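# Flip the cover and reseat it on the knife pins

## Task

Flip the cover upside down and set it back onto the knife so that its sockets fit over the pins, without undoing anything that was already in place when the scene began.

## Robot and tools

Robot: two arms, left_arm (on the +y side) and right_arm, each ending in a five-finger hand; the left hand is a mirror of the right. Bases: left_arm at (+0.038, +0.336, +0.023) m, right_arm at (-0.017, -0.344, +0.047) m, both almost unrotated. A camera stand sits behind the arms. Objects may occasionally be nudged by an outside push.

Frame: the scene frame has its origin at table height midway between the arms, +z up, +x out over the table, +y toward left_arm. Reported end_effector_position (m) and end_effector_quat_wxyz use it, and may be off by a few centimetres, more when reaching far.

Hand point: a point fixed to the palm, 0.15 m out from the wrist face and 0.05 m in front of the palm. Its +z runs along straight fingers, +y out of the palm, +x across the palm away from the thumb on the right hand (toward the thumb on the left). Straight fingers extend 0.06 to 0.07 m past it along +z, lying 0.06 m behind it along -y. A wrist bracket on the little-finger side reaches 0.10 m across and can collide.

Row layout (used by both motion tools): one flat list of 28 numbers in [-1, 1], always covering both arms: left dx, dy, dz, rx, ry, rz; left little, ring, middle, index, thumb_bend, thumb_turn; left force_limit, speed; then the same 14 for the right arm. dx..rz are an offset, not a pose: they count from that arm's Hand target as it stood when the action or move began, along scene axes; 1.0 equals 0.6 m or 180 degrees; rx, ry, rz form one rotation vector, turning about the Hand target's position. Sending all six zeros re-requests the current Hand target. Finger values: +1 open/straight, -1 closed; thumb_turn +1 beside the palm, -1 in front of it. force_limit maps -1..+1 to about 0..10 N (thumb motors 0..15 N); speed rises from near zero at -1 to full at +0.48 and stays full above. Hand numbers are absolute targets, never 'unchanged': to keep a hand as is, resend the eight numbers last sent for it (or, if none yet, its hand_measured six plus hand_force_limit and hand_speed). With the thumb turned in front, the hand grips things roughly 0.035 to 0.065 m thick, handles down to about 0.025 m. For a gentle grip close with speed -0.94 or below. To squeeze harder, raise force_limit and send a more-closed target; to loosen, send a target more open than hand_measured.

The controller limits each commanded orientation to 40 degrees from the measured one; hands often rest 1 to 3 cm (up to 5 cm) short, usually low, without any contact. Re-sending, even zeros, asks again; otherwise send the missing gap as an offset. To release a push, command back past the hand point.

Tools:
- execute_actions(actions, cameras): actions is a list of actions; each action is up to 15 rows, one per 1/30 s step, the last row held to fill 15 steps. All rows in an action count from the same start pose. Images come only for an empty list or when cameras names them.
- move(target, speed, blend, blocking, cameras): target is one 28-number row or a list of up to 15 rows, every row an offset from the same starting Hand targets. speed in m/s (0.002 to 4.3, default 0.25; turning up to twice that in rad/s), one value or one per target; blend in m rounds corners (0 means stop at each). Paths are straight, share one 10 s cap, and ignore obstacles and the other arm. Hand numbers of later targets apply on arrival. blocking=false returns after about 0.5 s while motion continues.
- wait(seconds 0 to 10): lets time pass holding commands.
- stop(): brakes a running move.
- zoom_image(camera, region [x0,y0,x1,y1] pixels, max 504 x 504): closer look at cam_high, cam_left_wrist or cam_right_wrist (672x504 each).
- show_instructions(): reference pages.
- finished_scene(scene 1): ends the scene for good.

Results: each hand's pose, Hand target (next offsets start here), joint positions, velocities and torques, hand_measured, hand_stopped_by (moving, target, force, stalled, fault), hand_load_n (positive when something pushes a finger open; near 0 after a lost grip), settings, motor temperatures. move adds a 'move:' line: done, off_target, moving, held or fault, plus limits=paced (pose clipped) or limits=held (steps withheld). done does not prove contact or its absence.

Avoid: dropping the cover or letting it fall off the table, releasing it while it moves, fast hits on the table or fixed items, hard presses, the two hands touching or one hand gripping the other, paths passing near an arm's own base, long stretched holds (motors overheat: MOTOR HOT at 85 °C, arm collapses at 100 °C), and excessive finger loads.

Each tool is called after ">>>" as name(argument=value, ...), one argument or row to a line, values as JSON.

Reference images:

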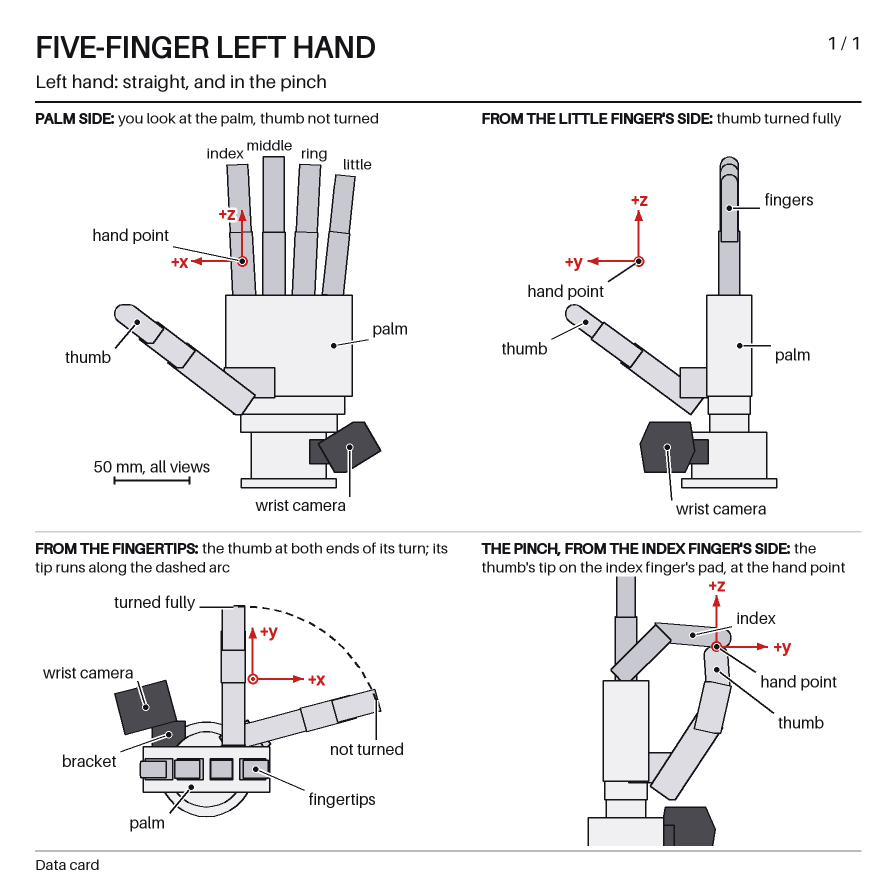

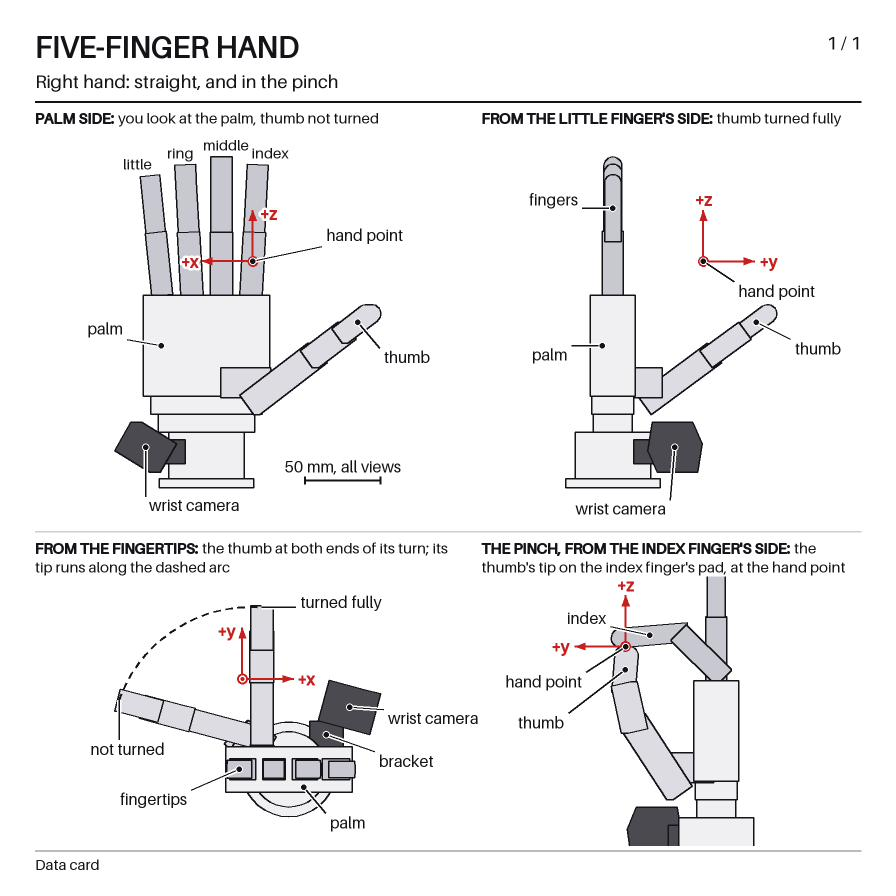

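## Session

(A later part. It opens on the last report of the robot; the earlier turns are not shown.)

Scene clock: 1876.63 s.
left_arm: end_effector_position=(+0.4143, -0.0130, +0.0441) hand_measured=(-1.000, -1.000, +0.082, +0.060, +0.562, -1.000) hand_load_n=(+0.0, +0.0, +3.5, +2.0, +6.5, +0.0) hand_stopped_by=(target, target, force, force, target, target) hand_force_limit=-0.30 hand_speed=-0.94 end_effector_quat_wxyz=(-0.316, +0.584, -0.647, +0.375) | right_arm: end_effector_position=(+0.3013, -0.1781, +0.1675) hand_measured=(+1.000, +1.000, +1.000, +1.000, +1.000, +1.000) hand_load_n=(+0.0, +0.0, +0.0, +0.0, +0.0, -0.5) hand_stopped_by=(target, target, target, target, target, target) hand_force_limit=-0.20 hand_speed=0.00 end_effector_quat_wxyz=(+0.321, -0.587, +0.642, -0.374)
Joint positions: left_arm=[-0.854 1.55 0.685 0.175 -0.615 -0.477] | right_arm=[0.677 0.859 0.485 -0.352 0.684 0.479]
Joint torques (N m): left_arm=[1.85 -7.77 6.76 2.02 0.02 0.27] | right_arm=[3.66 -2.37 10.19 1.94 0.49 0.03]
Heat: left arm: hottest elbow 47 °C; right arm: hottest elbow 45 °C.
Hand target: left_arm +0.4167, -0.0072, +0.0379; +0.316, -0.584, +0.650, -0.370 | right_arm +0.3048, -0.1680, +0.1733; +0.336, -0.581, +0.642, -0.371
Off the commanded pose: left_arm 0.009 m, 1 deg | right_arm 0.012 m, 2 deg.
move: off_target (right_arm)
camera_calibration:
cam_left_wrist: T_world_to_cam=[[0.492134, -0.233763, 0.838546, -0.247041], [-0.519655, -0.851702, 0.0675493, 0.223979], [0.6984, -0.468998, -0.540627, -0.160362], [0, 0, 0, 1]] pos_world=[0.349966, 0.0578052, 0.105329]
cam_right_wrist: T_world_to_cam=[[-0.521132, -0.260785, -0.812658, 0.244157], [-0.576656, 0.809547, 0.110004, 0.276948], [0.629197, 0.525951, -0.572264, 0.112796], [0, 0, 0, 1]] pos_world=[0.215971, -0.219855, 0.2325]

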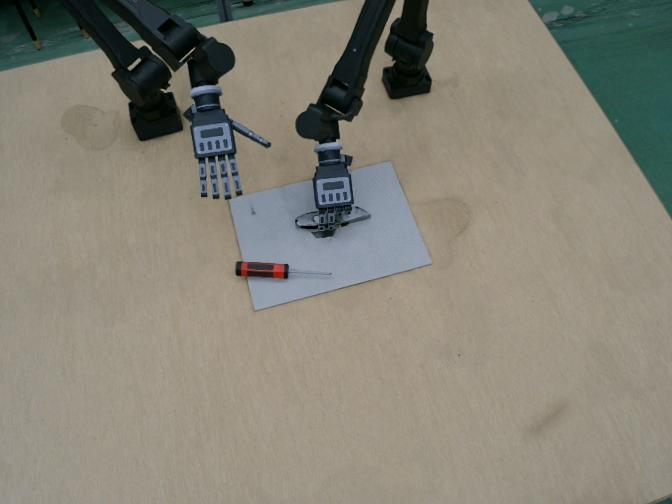

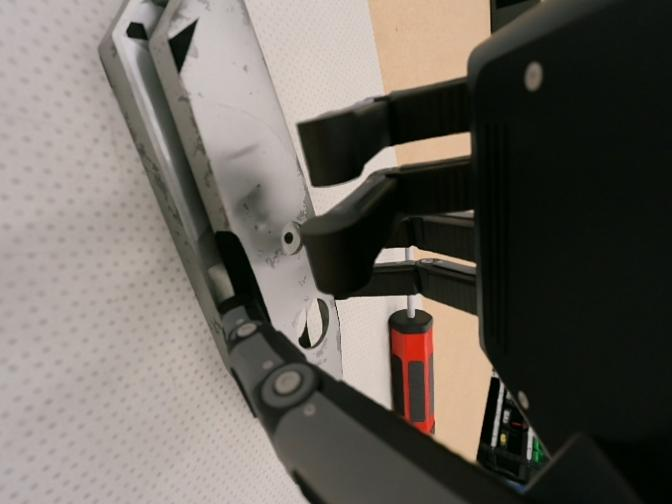

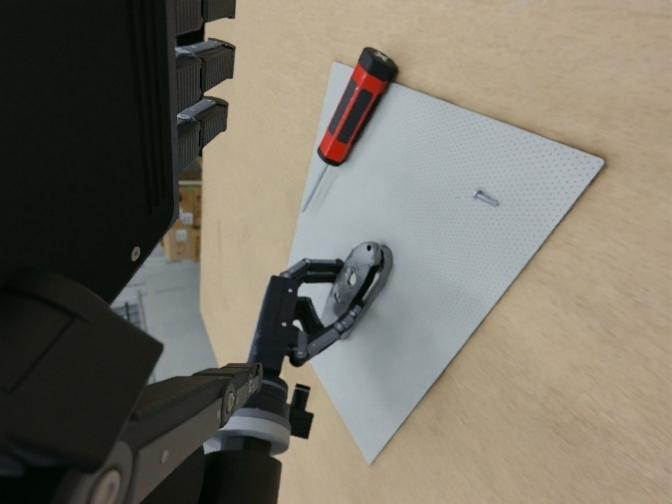

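>>> move(
  target=[
    [0.0, 0.0, 0.05, 0.0, 0, 0, -1, -1, -0.4, -0.4, 0.56, -1, -0.3, -0.94, 0.0, 0.0, 0, 0, 0, 0, 1, 1, 1, 1, 1, 1, -0.2, 0],
    [-0.0065, 0.0025, 0.05, 0.0, 0, 0, -1, -1, -0.4, -0.4, 0.56, -1, -0.3, -0.94, 0.0, 0.0, 0, 0, 0, 0, 1, 1, 1, 1, 1, 1, -0.2, 0],
    [-0.0065, 0.0025, 0.013, 0.0, 0, 0, -1, -1, -0.4, -0.4, 0.56, -1, -0.3, -0.94, 0.0, 0.0, 0, 0, 0, 0, 1, 1, 1, 1, 1, 1, -0.2, 0],
  ],
  speed=0.05,
  cameras=["cam_left_wrist", "cam_high", "cam_right_wrist"],
)

>>> zoom_image(
  camera="cam_left_wrist",
  region=[105, 0, 225, 120],
)

>>> zoom_image(
  camera="cam_high",
  region=[280, 180, 390, 240],
)

>>> zoom_image(
  camera="cam_right_wrist",
  region=[330, 230, 410, 340],
)

Scene clock: 1916.13 s.
left_arm: end_effector_position=(+0.4078, -0.0055, +0.0448) hand_measured=(-1.000, -1.000, +0.082, +0.060, +0.562, -1.000) hand_load_n=(+0.0, +0.0, +4.5, +2.5, +6.0, +0.5) hand_stopped_by=(target, target, force, force, target, target) hand_force_limit=-0.30 hand_speed=-0.94 end_effector_quat_wxyz=(+0.313, -0.584, +0.654, -0.366) | right_arm: end_effector_position=(+0.3013, -0.1781, +0.1675) hand_measured=(+1.000, +1.000, +1.000, +1.000, +1.000, +1.000) hand_load_n=(+0.0, +0.0, +0.0, +0.0, +0.0, +0.0) hand_stopped_by=(target, target, target, target, target, target) hand_force_limit=-0.20 hand_speed=0.00 end_effector_quat_wxyz=(+0.321, -0.587, +0.642, -0.374)
Joint positions: left_arm=[-0.851 1.524 0.673 0.14 -0.607 -0.477] | right_arm=[0.677 0.859 0.485 -0.352 0.684 0.479]
Joint torques (N m): left_arm=[1.55 -7.65 7.61 2.15 -0.53 0.22] | right_arm=[3.55 -3.02 10.22 1.98 0.5 0.05]
Heat: left arm: hottest elbow 46 °C; right arm: hottest elbow 45 °C.
Hand target: left_arm +0.4128, -0.0058, +0.0457; +0.316, -0.584, +0.650, -0.370 | right_arm +0.3048, -0.1680, +0.1733; +0.336, -0.581, +0.642, -0.371
Off the commanded pose: left_arm 0.005 m, 1 deg | right_arm 0.012 m, 2 deg.
move: off_target (right_arm)
camera_calibration:
cam_left_wrist: T_world_to_cam=[[0.506063, -0.246418, 0.826546, -0.247819], [-0.521438, -0.850763, 0.065619, 0.227784], [0.687025, -0.4642, -0.559031, -0.146505], [0, 0, 0, 1]] pos_world=[0.34484, 0.0647159, 0.107986]
cam_right_wrist: T_world_to_cam=[[-0.521132, -0.260785, -0.812658, 0.244157], [-0.576656, 0.809547, 0.110004, 0.276948], [0.629197, 0.525951, -0.572264, 0.112796], [0, 0, 0, 1]] pos_world=[0.215971, -0.219855, 0.2325]

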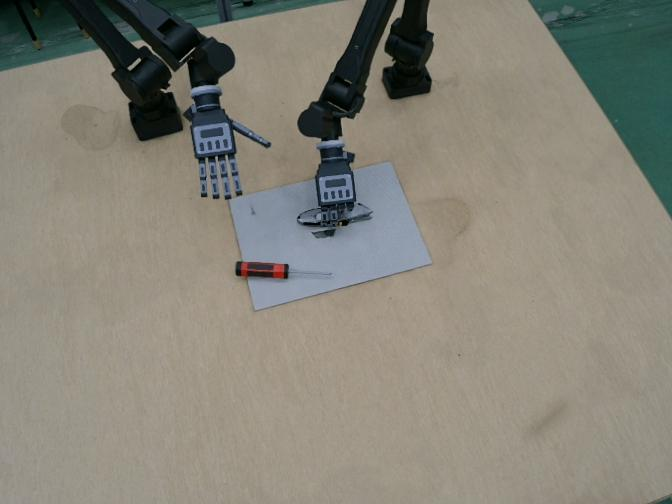

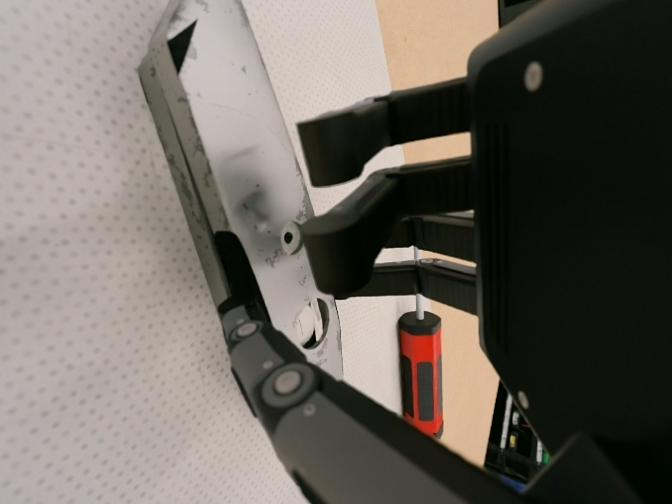

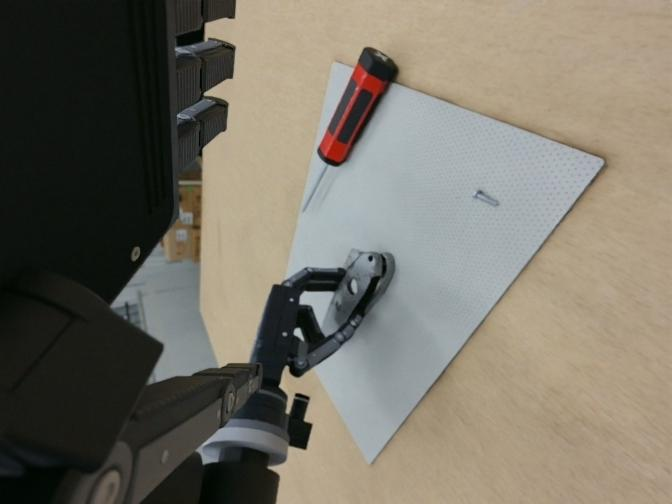

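Scaled by 4.200 from the camera's 672x504 image, which has a finer 960x720 frame.

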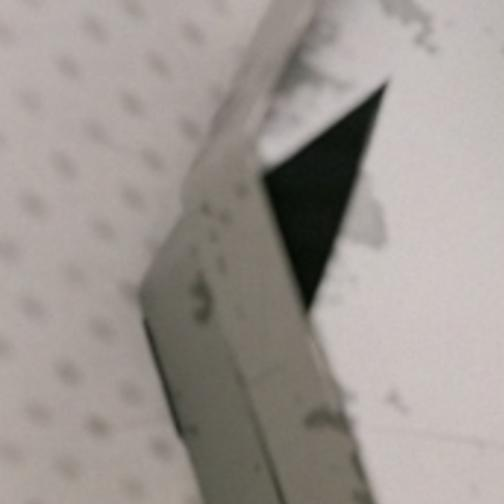

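Scaled by 4.582 from the camera's 672x504 image, which has a finer 960x720 frame.

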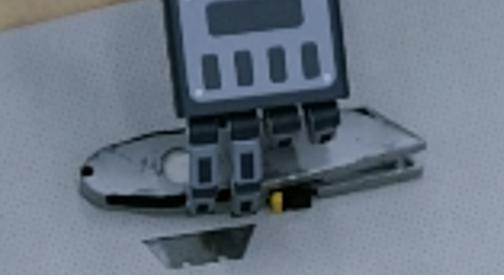

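Scaled by 4.582 from the camera's 672x504 image, which has a finer 960x720 frame.

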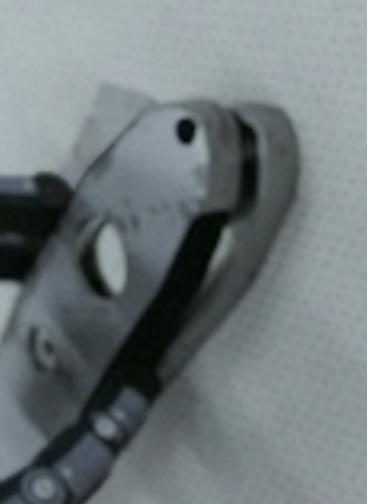

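>>> move(
  target=[0.007, -0.002, -0.013, 0.0, 0, 0, -1, -1, -0.4, -0.4, 0.56, -1, -0.3, -0.94, 0.0, 0.0, 0, 0, 0, 0, 1, 1, 1, 1, 1, 1, -0.2, 0],
  speed=0.03,
  cameras=["cam_left_wrist", "cam_high", "cam_right_wrist"],
)

>>> zoom_image(
  camera="cam_left_wrist",
  region=[105, 0, 225, 120],
)

>>> zoom_image(
  camera="cam_high",
  region=[280, 180, 390, 240],
)

>>> zoom_image(
  camera="cam_right_wrist",
  region=[330, 230, 410, 340],
)

Scene clock: 1959.17 s.
left_arm: end_effector_position=(+0.4112, -0.0089, +0.0437) hand_measured=(-1.000, -1.000, +0.082, +0.060, +0.562, -1.000) hand_load_n=(+0.0, +0.0, +4.5, +2.5, +6.0, +0.0) hand_stopped_by=(target, target, force, force, target, target) hand_force_limit=-0.30 hand_speed=-0.94 end_effector_quat_wxyz=(-0.313, +0.584, -0.649, +0.373) | right_arm: end_effector_position=(+0.3013, -0.1781, +0.1675) hand_measured=(+1.000, +1.000, +1.000, +1.000, +1.000, +1.000) hand_load_n=(+0.0, +0.0, +0.0, +0.0, -0.5, +0.0) hand_stopped_by=(target, target, target, target, target, target) hand_force_limit=-0.20 hand_speed=0.00 end_effector_quat_wxyz=(+0.321, -0.587, +0.642, -0.374)
Joint positions: left_arm=[-0.851 1.538 0.673 0.171 -0.607 -0.477] | right_arm=[0.677 0.859 0.485 -0.352 0.684 0.479]
Joint torques (N m): left_arm=[1.49 -6.71 7.76 2.07 -0.3 0.27] | right_arm=[3.31 -2.49 10.22 1.99 0.48 0.04]
Heat: left arm: hottest elbow 45 °C; right arm: hottest elbow 45 °C.
Hand target: left_arm +0.4171, -0.0070, +0.0379; +0.316, -0.584, +0.650, -0.370 | right_arm +0.3048, -0.1680, +0.1733; +0.336, -0.581, +0.642, -0.371
Off the commanded pose: left_arm 0.008 m, 0 deg | right_arm 0.012 m, 2 deg.
move: off_target (right_arm)
camera_calibration:
cam_left_wrist: T_world_to_cam=[[0.496847, -0.234731, 0.835491, -0.245962], [-0.521505, -0.850268, 0.0712436, 0.226505], [0.693668, -0.47111, -0.544867, -0.154435], [0, 0, 0, 1]] pos_world=[0.347456, 0.0620987, 0.105216]
cam_right_wrist: T_world_to_cam=[[-0.521132, -0.260785, -0.812658, 0.244157], [-0.576656, 0.809547, 0.110004, 0.276948], [0.629197, 0.525951, -0.572264, 0.112796], [0, 0, 0, 1]] pos_world=[0.215971, -0.219855, 0.2325]

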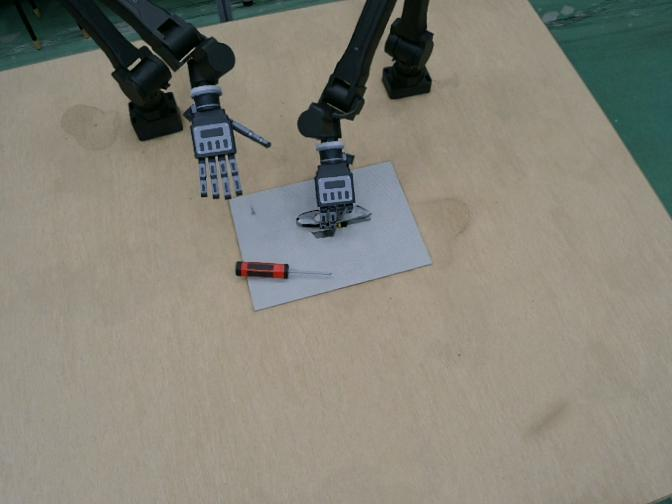

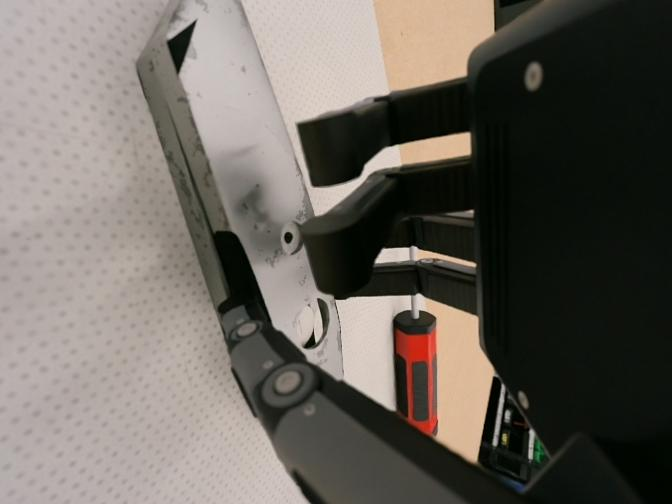

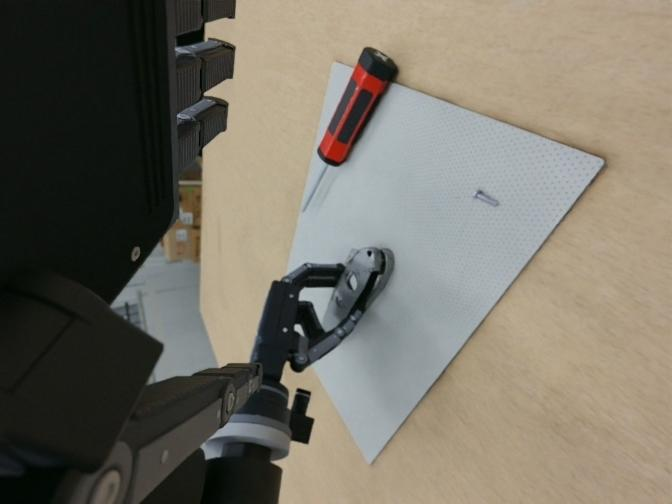

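Scaled by 4.200 from the camera's 672x504 image, which has a finer 960x720 frame.

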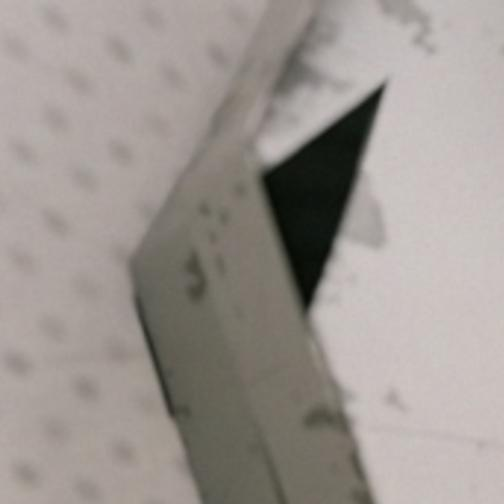

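Scaled by 4.582 from the camera's 672x504 image, which has a finer 960x720 frame.

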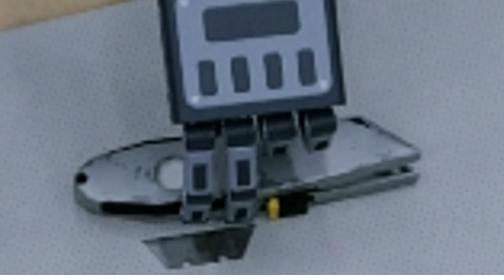

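Scaled by 4.582 from the camera's 672x504 image, which has a finer 960x720 frame.

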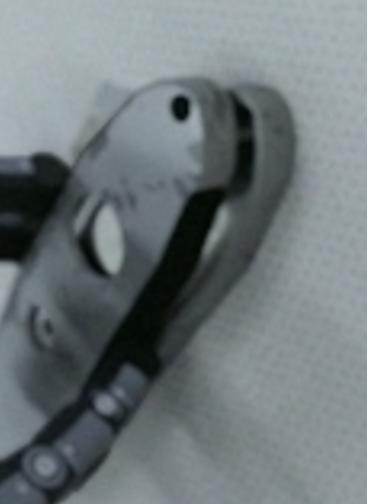

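>>> zoom_image(
  camera="cam_left_wrist",
  region=[130, 110, 260, 320],
)

>>> zoom_image(
  camera="cam_high",
  region=[290, 195, 340, 240],
)

>>> zoom_image(
  camera="cam_high",
  region=[330, 195, 380, 240],
)

Scaled by 2.400 from the camera's 672x504 image, which has a finer 960x720 frame.

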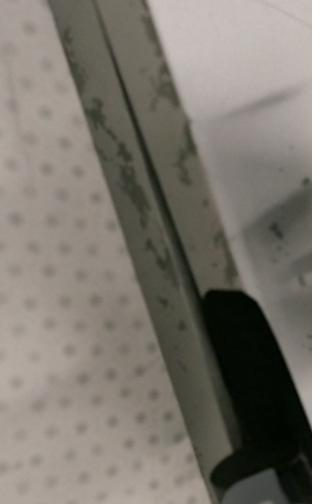

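Scaled by 10.080 from the camera's 672x504 image, which has a finer 960x720 frame.

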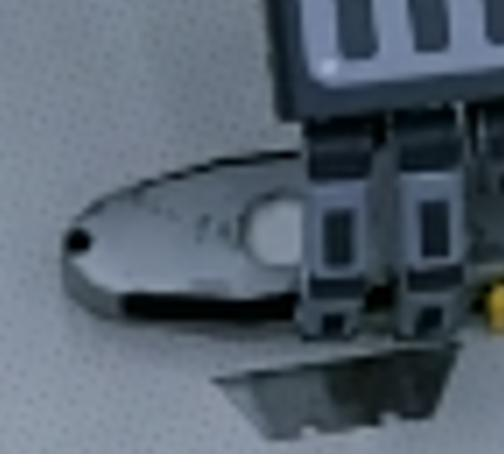

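Scaled by 10.080 from the camera's 672x504 image, which has a finer 960x720 frame.

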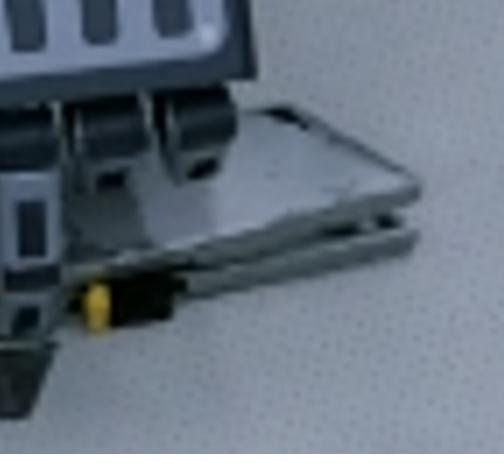

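>>> move(
  target=[0.0, 0.0, 0.02, 0.002, 0, -0.014, -1, -1, -0.4, -0.4, 0.56, -1, -0.3, -0.94, 0.0, 0.0, 0, 0, 0, 0, 1, 1, 1, 1, 1, 1, -0.2, 0],
  speed=0.04,
  cameras=["cam_left_wrist", "cam_high"],
)

>>> zoom_image(
  camera="cam_left_wrist",
  region=[105, 0, 225, 120],
)

>>> zoom_image(
  camera="cam_high",
  region=[290, 195, 340, 240],
)

>>> zoom_image(
  camera="cam_high",
  region=[330, 195, 380, 240],
)

Scene clock: 2013.20 s.
left_arm: end_effector_position=(+0.4111, -0.0090, +0.0433) hand_measured=(-1.000, -1.000, +0.082, +0.060, +0.562, -1.000) hand_load_n=(+0.0, +0.0, +4.5, +3.5, +6.0, +1.5) hand_stopped_by=(target, target, force, force, target, target) hand_force_limit=-0.30 hand_speed=-0.94 end_effector_quat_wxyz=(+0.305, -0.575, +0.662, -0.373) | right_arm: end_effector_position=(+0.3013, -0.1781, +0.1675) hand_measured=(+1.000, +1.000, +1.000, +1.000, +1.000, +1.000) hand_load_n=(+0.0, +0.0, +0.0, +0.0, +0.0, +0.0) hand_stopped_by=(target, target, target, target, target, target) hand_force_limit=-0.20 hand_speed=0.00 end_effector_quat_wxyz=(+0.321, -0.587, +0.642, -0.374)
Joint positions: left_arm=[-0.838 1.534 0.673 0.172 -0.568 -0.448] | right_arm=[0.677 0.859 0.485 -0.352 0.684 0.479]
Joint torques (N m): left_arm=[1.73 -9 7.9 1.51 -0.21 0.46] | right_arm=[3.08 -2.26 10.14 1.78 0.5 0.04]
Heat: left arm: hottest elbow 45 °C; right arm: hottest elbow 45 °C.
Hand target: left_arm +0.4170, -0.0071, +0.0499; +0.310, -0.568, +0.663, -0.375 | right_arm +0.3048, -0.1680, +0.1733; +0.336, -0.581, +0.642, -0.371
Off the commanded pose: left_arm 0.009 m, 1 deg | right_arm 0.012 m, 2 deg.
move: off_target (right_arm)
camera_calibration:
cam_left_wrist: T_world_to_cam=[[0.498774, -0.255862, 0.828106, -0.24627], [-0.548264, -0.83313, 0.0728089, 0.237426], [0.671291, -0.490335, -0.555824, -0.145124], [0, 0, 0, 1]] pos_world=[0.350425, 0.0636366, 0.105987]
Images, in order (width x height): cam_high 672x504, cam_left_wrist 672x504.

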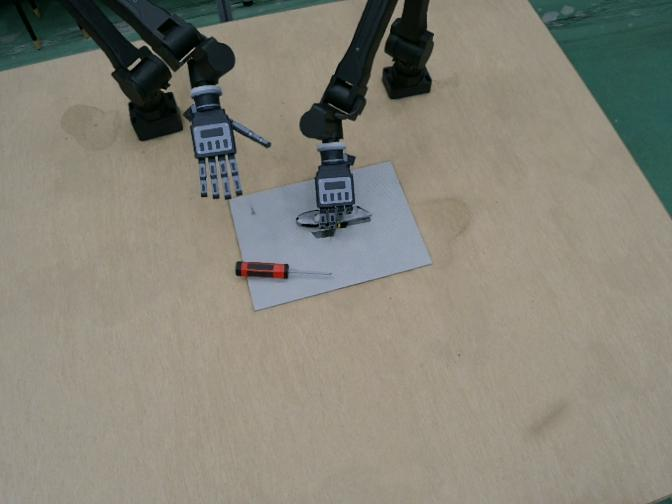

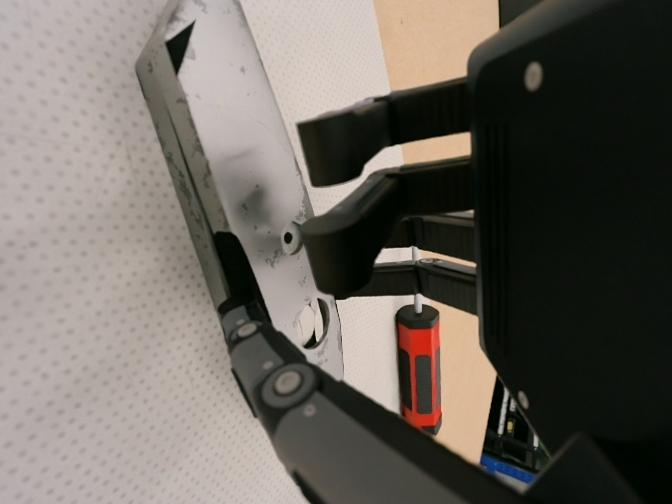

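Scaled by 4.200 from the camera's 672x504 image, which has a finer 960x720 frame.

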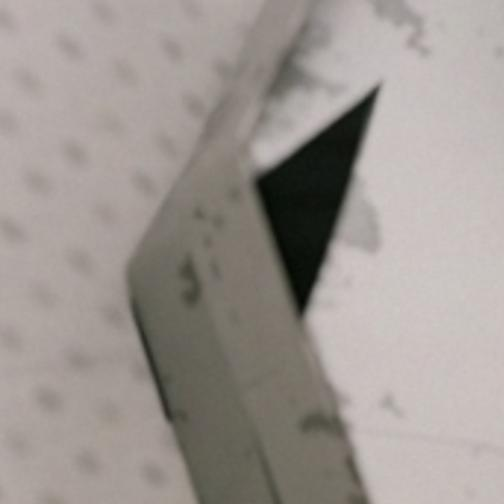

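Scaled by 10.080 from the camera's 672x504 image, which has a finer 960x720 frame.

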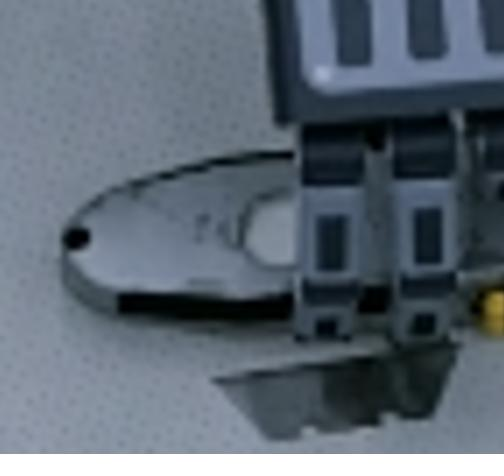

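Scaled by 10.080 from the camera's 672x504 image, which has a finer 960x720 frame.

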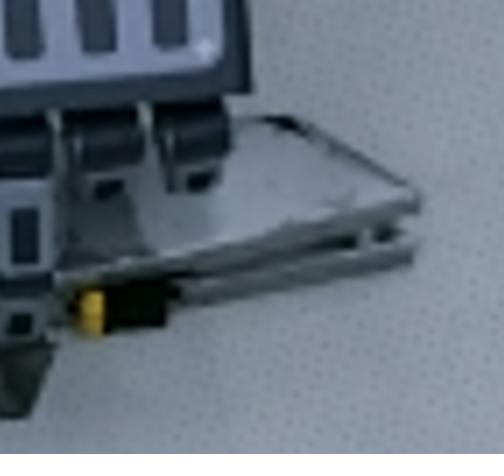

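>>> move(
  target=[0.0, 0.0, 0.012, 0.0, 0, 0, -1, -1, -0.4, -0.4, 0.56, -1, -0.3, -0.94, 0.0, 0.0, 0, 0, 0, 0, 1, 1, 1, 1, 1, 1, -0.2, 0],
  speed=0.04,
  cameras=["cam_left_wrist", "cam_high"],
)

>>> zoom_image(
  camera="cam_left_wrist",
  region=[105, 0, 225, 120],
)

>>> zoom_image(
  camera="cam_high",
  region=[290, 195, 340, 240],
)

>>> zoom_image(
  camera="cam_high",
  region=[330, 195, 380, 240],
)

Scene clock: 2021.83 s.
left_arm: end_effector_position=(+0.4096, -0.0078, +0.0441) hand_measured=(-1.000, -1.000, +0.082, +0.060, +0.562, -1.000) hand_load_n=(+0.0, +0.0, +5.0, +3.5, +5.5, +0.5) hand_stopped_by=(target, target, force, force, target, target) hand_force_limit=-0.30 hand_speed=-0.94 end_effector_quat_wxyz=(+0.304, -0.573, +0.665, -0.370) | right_arm: end_effector_position=(+0.3013, -0.1781, +0.1675) hand_measured=(+1.000, +1.000, +1.000, +1.000, +1.000, +1.000) hand_load_n=(+0.0, +0.0, +0.0, +0.0, +0.0, +0.0) hand_stopped_by=(target, target, target, target, target, target) hand_force_limit=-0.20 hand_speed=0.00 end_effector_quat_wxyz=(+0.321, -0.587, +0.642, -0.374)
Joint positions: left_arm=[-0.838 1.527 0.673 0.159 -0.565 -0.443] | right_arm=[0.677 0.859 0.485 -0.352 0.684 0.479]
Joint torques (N m): left_arm=[1.61 -9.82 8.44 1.14 -0.32 0.39] | right_arm=[3.31 -2.2 10.26 2.04 0.46 0.08]
Heat: left arm: hottest elbow 45 °C; right arm: hottest elbow 45 °C.
Hand target: left_arm +0.4171, -0.0069, +0.0571; +0.310, -0.569, +0.663, -0.375 | right_arm +0.3048, -0.1680, +0.1733; +0.336, -0.581, +0.642, -0.371
Off the commanded pose: left_arm 0.015 m, 1 deg | right_arm 0.012 m, 2 deg.
move: off_target (left_arm, right_arm)
camera_calibration:
cam_left_wrist: T_world_to_cam=[[0.501401, -0.264117, 0.823917, -0.246832], [-0.552015, -0.830927, 0.0695687, 0.239301], [0.66624, -0.489696, -0.562425, -0.140725], [0, 0, 0, 1]] pos_world=[0.349616, 0.0647361, 0.107574]
Images, in order (width x height): cam_high 672x504, cam_left_wrist 672x504.

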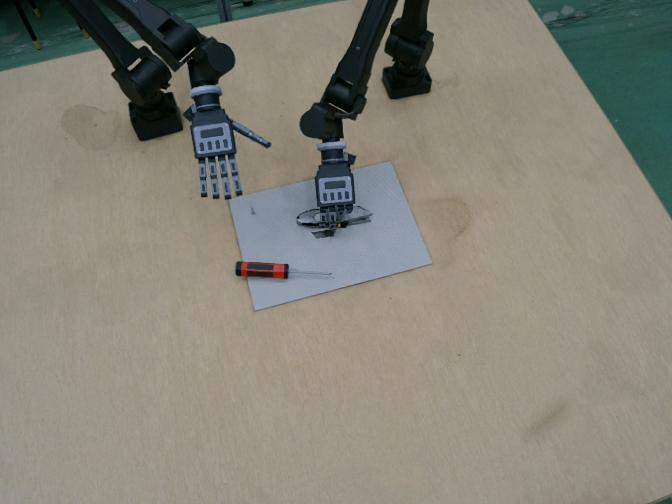

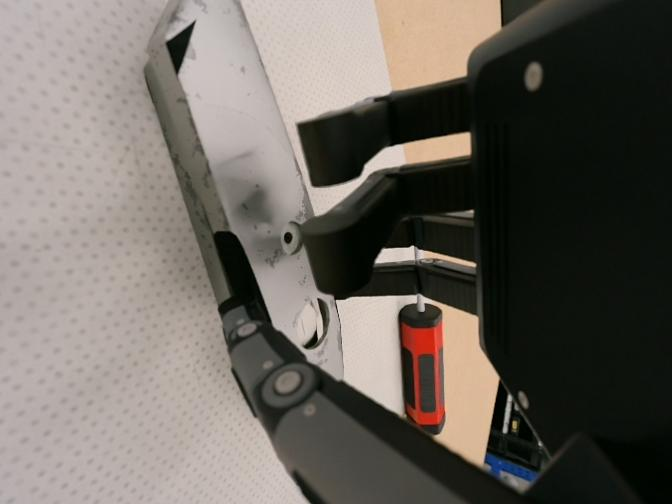

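Scaled by 4.200 from the camera's 672x504 image, which has a finer 960x720 frame.

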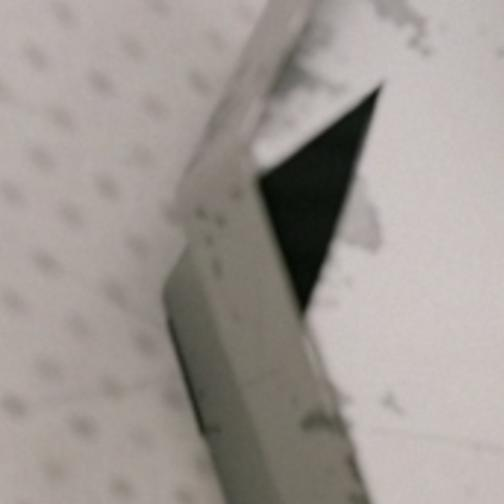

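Scaled by 10.080 from the camera's 672x504 image, which has a finer 960x720 frame.

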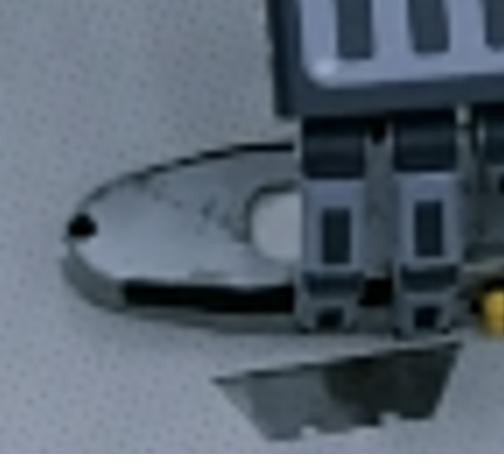

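Scaled by 10.080 from the camera's 672x504 image, which has a finer 960x720 frame.

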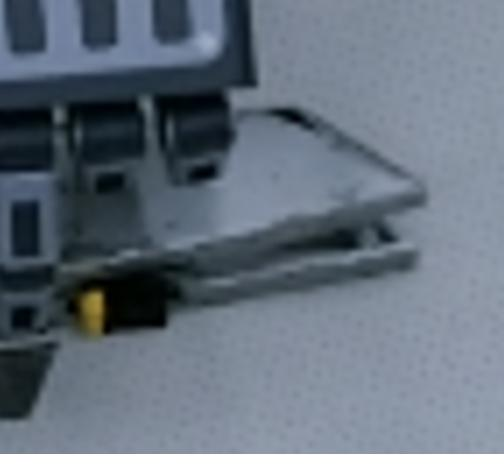

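>>> move(
  target=[
    [0.0, 0.0, 0.03, 0.0, 0, 0, -1, -1, -0.4, -0.4, 0.56, -1, -0.3, -0.94, 0.0, 0.0, 0, 0, 0, 0, 1, 1, 1, 1, 1, 1, -0.2, 0],
    [0.0075, -0.003, 0.03, 0.0, 0, 0, -1, -1, -0.4, -0.4, 0.56, -1, -0.3, -0.94, 0.0, 0.0, 0, 0, 0, 0, 1, 1, 1, 1, 1, 1, -0.2, 0],
    [0.0075, -0.003, -0.013, 0.0, 0, 0, -1, -1, -0.4, -0.4, 0.56, -1, -0.3, -0.94, 0.0, 0.0, 0, 0, 0, 0, 1, 1, 1, 1, 1, 1, -0.2, 0],
  ],
  speed=0.05,
  cameras=["cam_left_wrist", "cam_high", "cam_right_wrist"],
)

>>> zoom_image(
  camera="cam_left_wrist",
  region=[85, 0, 225, 140],
)

>>> zoom_image(
  camera="cam_high",
  region=[290, 195, 340, 240],
)

>>> zoom_image(
  camera="cam_high",
  region=[330, 195, 380, 240],
)

Scene clock: 2062.90 s.
left_arm: end_effector_position=(+0.4107, -0.0050, +0.0437) hand_measured=(-1.000, -1.000, +0.082, +0.060, +0.562, -1.000) hand_load_n=(+0.0, +0.0, +4.5, +3.0, +6.0, +0.0) hand_stopped_by=(target, target, force, force, target, target) hand_force_limit=-0.30 hand_speed=-0.94 end_effector_quat_wxyz=(+0.306, -0.570, +0.668, -0.367) | right_arm: end_effector_position=(+0.3013, -0.1781, +0.1675) hand_measured=(+1.000, +1.000, +1.000, +1.000, +1.000, +1.000) hand_load_n=(+0.0, -0.5, +0.0, +0.0, +0.0, +0.0) hand_stopped_by=(target, target, target, target, target, target) hand_force_limit=-0.20 hand_speed=0.00 end_effector_quat_wxyz=(+0.321, -0.587, +0.642, -0.374)
Joint positions: left_arm=[-0.832 1.525 0.673 0.155 -0.56 -0.43] | right_arm=[0.677 0.859 0.485 -0.352 0.684 0.479]
Joint torques (N m): left_arm=[1.44 -7.3 8.84 2.17 -0.3 0.31] | right_arm=[3.37 -2.2 10.19 1.99 0.49 0.01]
Heat: left arm: hottest elbow 46 °C; right arm: hottest elbow 45 °C.
Hand target: left_arm +0.4215, -0.0089, +0.0493; +0.310, -0.568, +0.663, -0.375 | right_arm +0.3048, -0.1680, +0.1733; +0.336, -0.581, +0.642, -0.371
Off the commanded pose: left_arm 0.013 m, 1 deg | right_arm 0.012 m, 2 deg.
move: off_target (left_arm, right_arm)
camera_calibration:
cam_left_wrist: T_world_to_cam=[[0.501885, -0.274653, 0.820169, -0.246408], [-0.555368, -0.82928, 0.0621418, 0.24396], [0.663082, -0.486684, -0.568736, -0.138678], [0, 0, 0, 1]] pos_world=[0.351111, 0.0671419, 0.108065]
cam_right_wrist: T_world_to_cam=[[-0.521132, -0.260785, -0.812658, 0.244157], [-0.576656, 0.809547, 0.110004, 0.276948], [0.629197, 0.525951, -0.572264, 0.112796], [0, 0, 0, 1]] pos_world=[0.215971, -0.219855, 0.2325]

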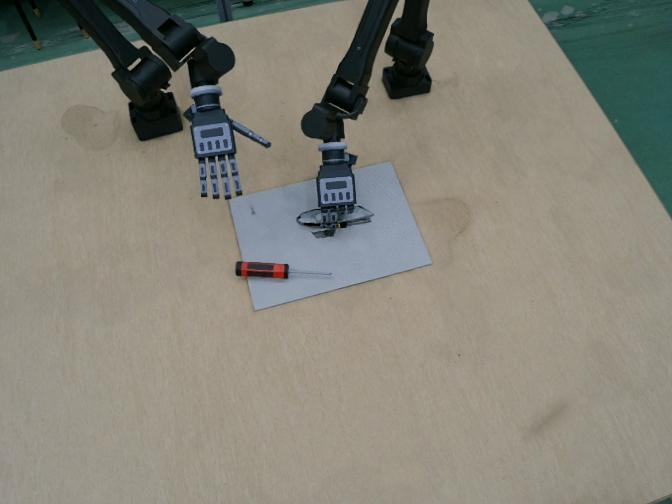

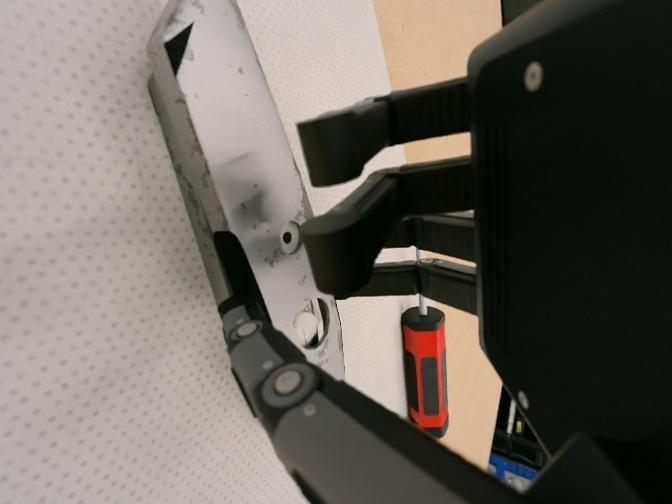

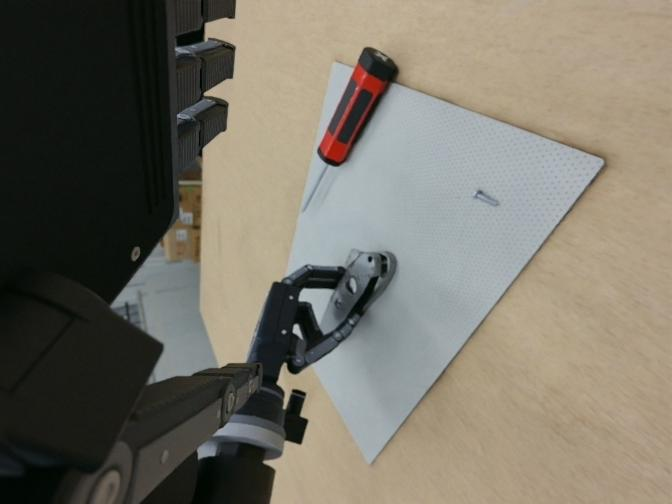

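Scaled by 3.600 from the camera's 672x504 image, which has a finer 960x720 frame.

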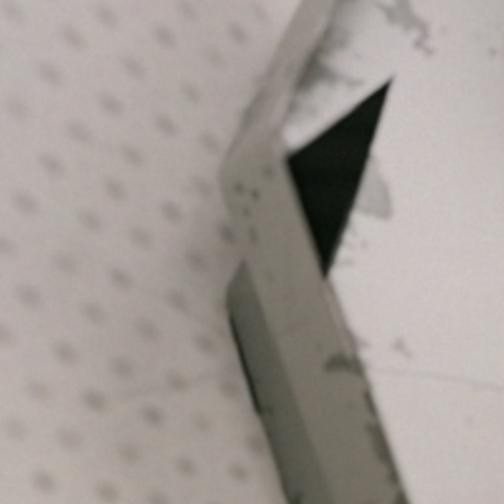

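Scaled by 10.080 from the camera's 672x504 image, which has a finer 960x720 frame.

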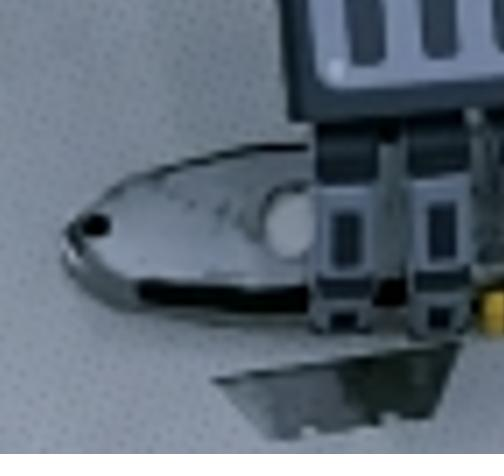

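Scaled by 10.080 from the camera's 672x504 image, which has a finer 960x720 frame.

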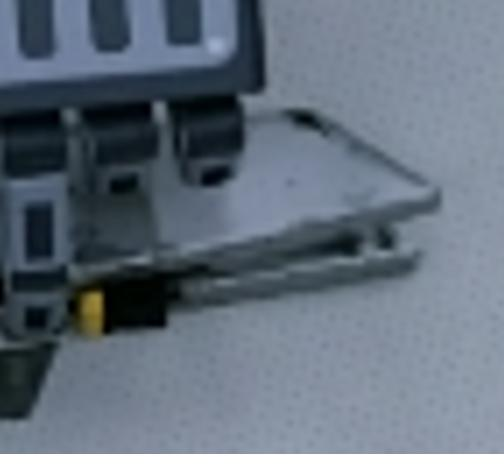

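>>> move(
  target=[0.0095, -0.008, 0.0, 0.0, 0, 0, -1, -1, -0.4, -0.4, 0.56, -1, -0.3, -0.94, 0.0, 0.0, 0, 0, 0, 0, 1, 1, 1, 1, 1, 1, -0.2, 0],
  speed=0.03,
  cameras=["cam_left_wrist", "cam_high"],
)

>>> zoom_image(
  camera="cam_left_wrist",
  region=[85, 0, 225, 140],
)

>>> zoom_image(
  camera="cam_high",
  region=[290, 195, 340, 240],
)

>>> zoom_image(
  camera="cam_high",
  region=[330, 195, 380, 240],
)

Scene clock: 2079.30 s.
left_arm: end_effector_position=(+0.4107, -0.0047, +0.0431) hand_measured=(-1.000, -1.000, +0.082, +0.060, +0.562, -1.000) hand_load_n=(+0.0, +0.0, +4.0, +2.5, +6.0, +0.0) hand_stopped_by=(target, target, force, force, target, target) hand_force_limit=-0.30 hand_speed=-0.94 end_effector_quat_wxyz=(+0.306, -0.570, +0.669, -0.366) | right_arm: end_effector_position=(+0.3013, -0.1781, +0.1675) hand_measured=(+1.000, +1.000, +1.000, +1.000, +1.000, +1.000) hand_load_n=(+0.0, +0.0, +0.0, +0.0, +0.0, +0.0) hand_stopped_by=(target, target, target, target, target, target) hand_force_limit=-0.20 hand_speed=0.00 end_effector_quat_wxyz=(+0.321, -0.587, +0.642, -0.374)
Joint positions: left_arm=[-0.832 1.527 0.673 0.155 -0.56 -0.43] | right_arm=[0.677 0.859 0.485 -0.352 0.684 0.479]
Joint torques (N m): left_arm=[1.85 -6.65 10.45 2.11 -0.23 0.33] | right_arm=[4.25 -2.32 10.15 1.87 0.5 0.02]
Heat: left arm: hottest elbow 46 °C; right arm: hottest elbow 45 °C.
Hand target: left_arm +0.4273, -0.0136, +0.0493; +0.310, -0.569, +0.663, -0.375 | right_arm +0.3048, -0.1680, +0.1733; +0.336, -0.581, +0.642, -0.371
Off the commanded pose: left_arm 0.020 m, 1 deg | right_arm 0.012 m, 2 deg.
move: off_target (left_arm, right_arm)
camera_calibration:
cam_left_wrist: T_world_to_cam=[[0.502473, -0.275533, 0.819513, -0.246068], [-0.555183, -0.829449, 0.0615297, 0.244226], [0.662791, -0.485897, -0.569747, -0.138773], [0, 0, 0, 1]] pos_world=[0.35121, 0.067344, 0.107563]
Images, in order (width x height): cam_high 672x504, cam_left_wrist 672x504.

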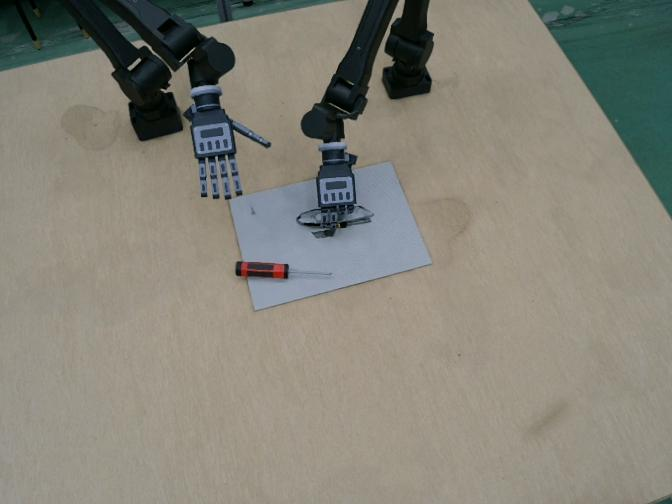

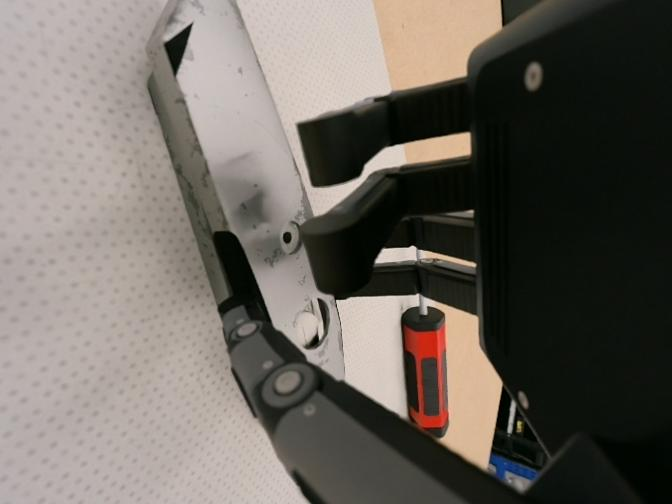

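Scaled by 3.600 from the camera's 672x504 image, which has a finer 960x720 frame.

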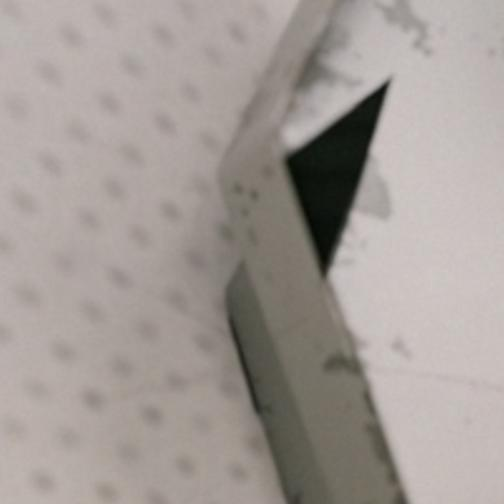

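Scaled by 10.080 from the camera's 672x504 image, which has a finer 960x720 frame.

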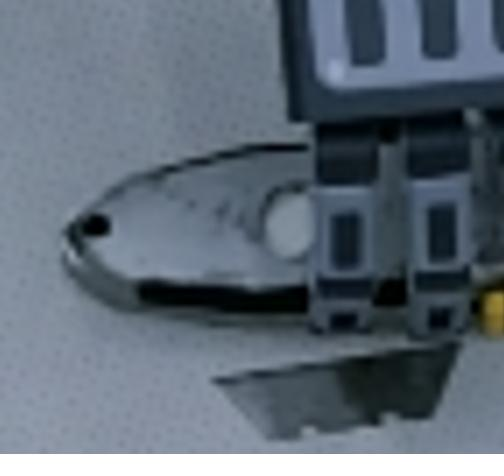

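Scaled by 10.080 from the camera's 672x504 image, which has a finer 960x720 frame.

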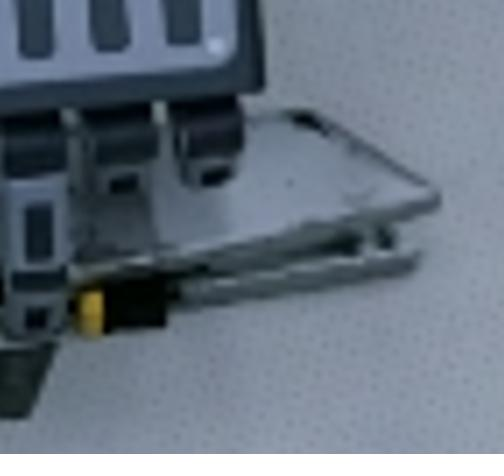

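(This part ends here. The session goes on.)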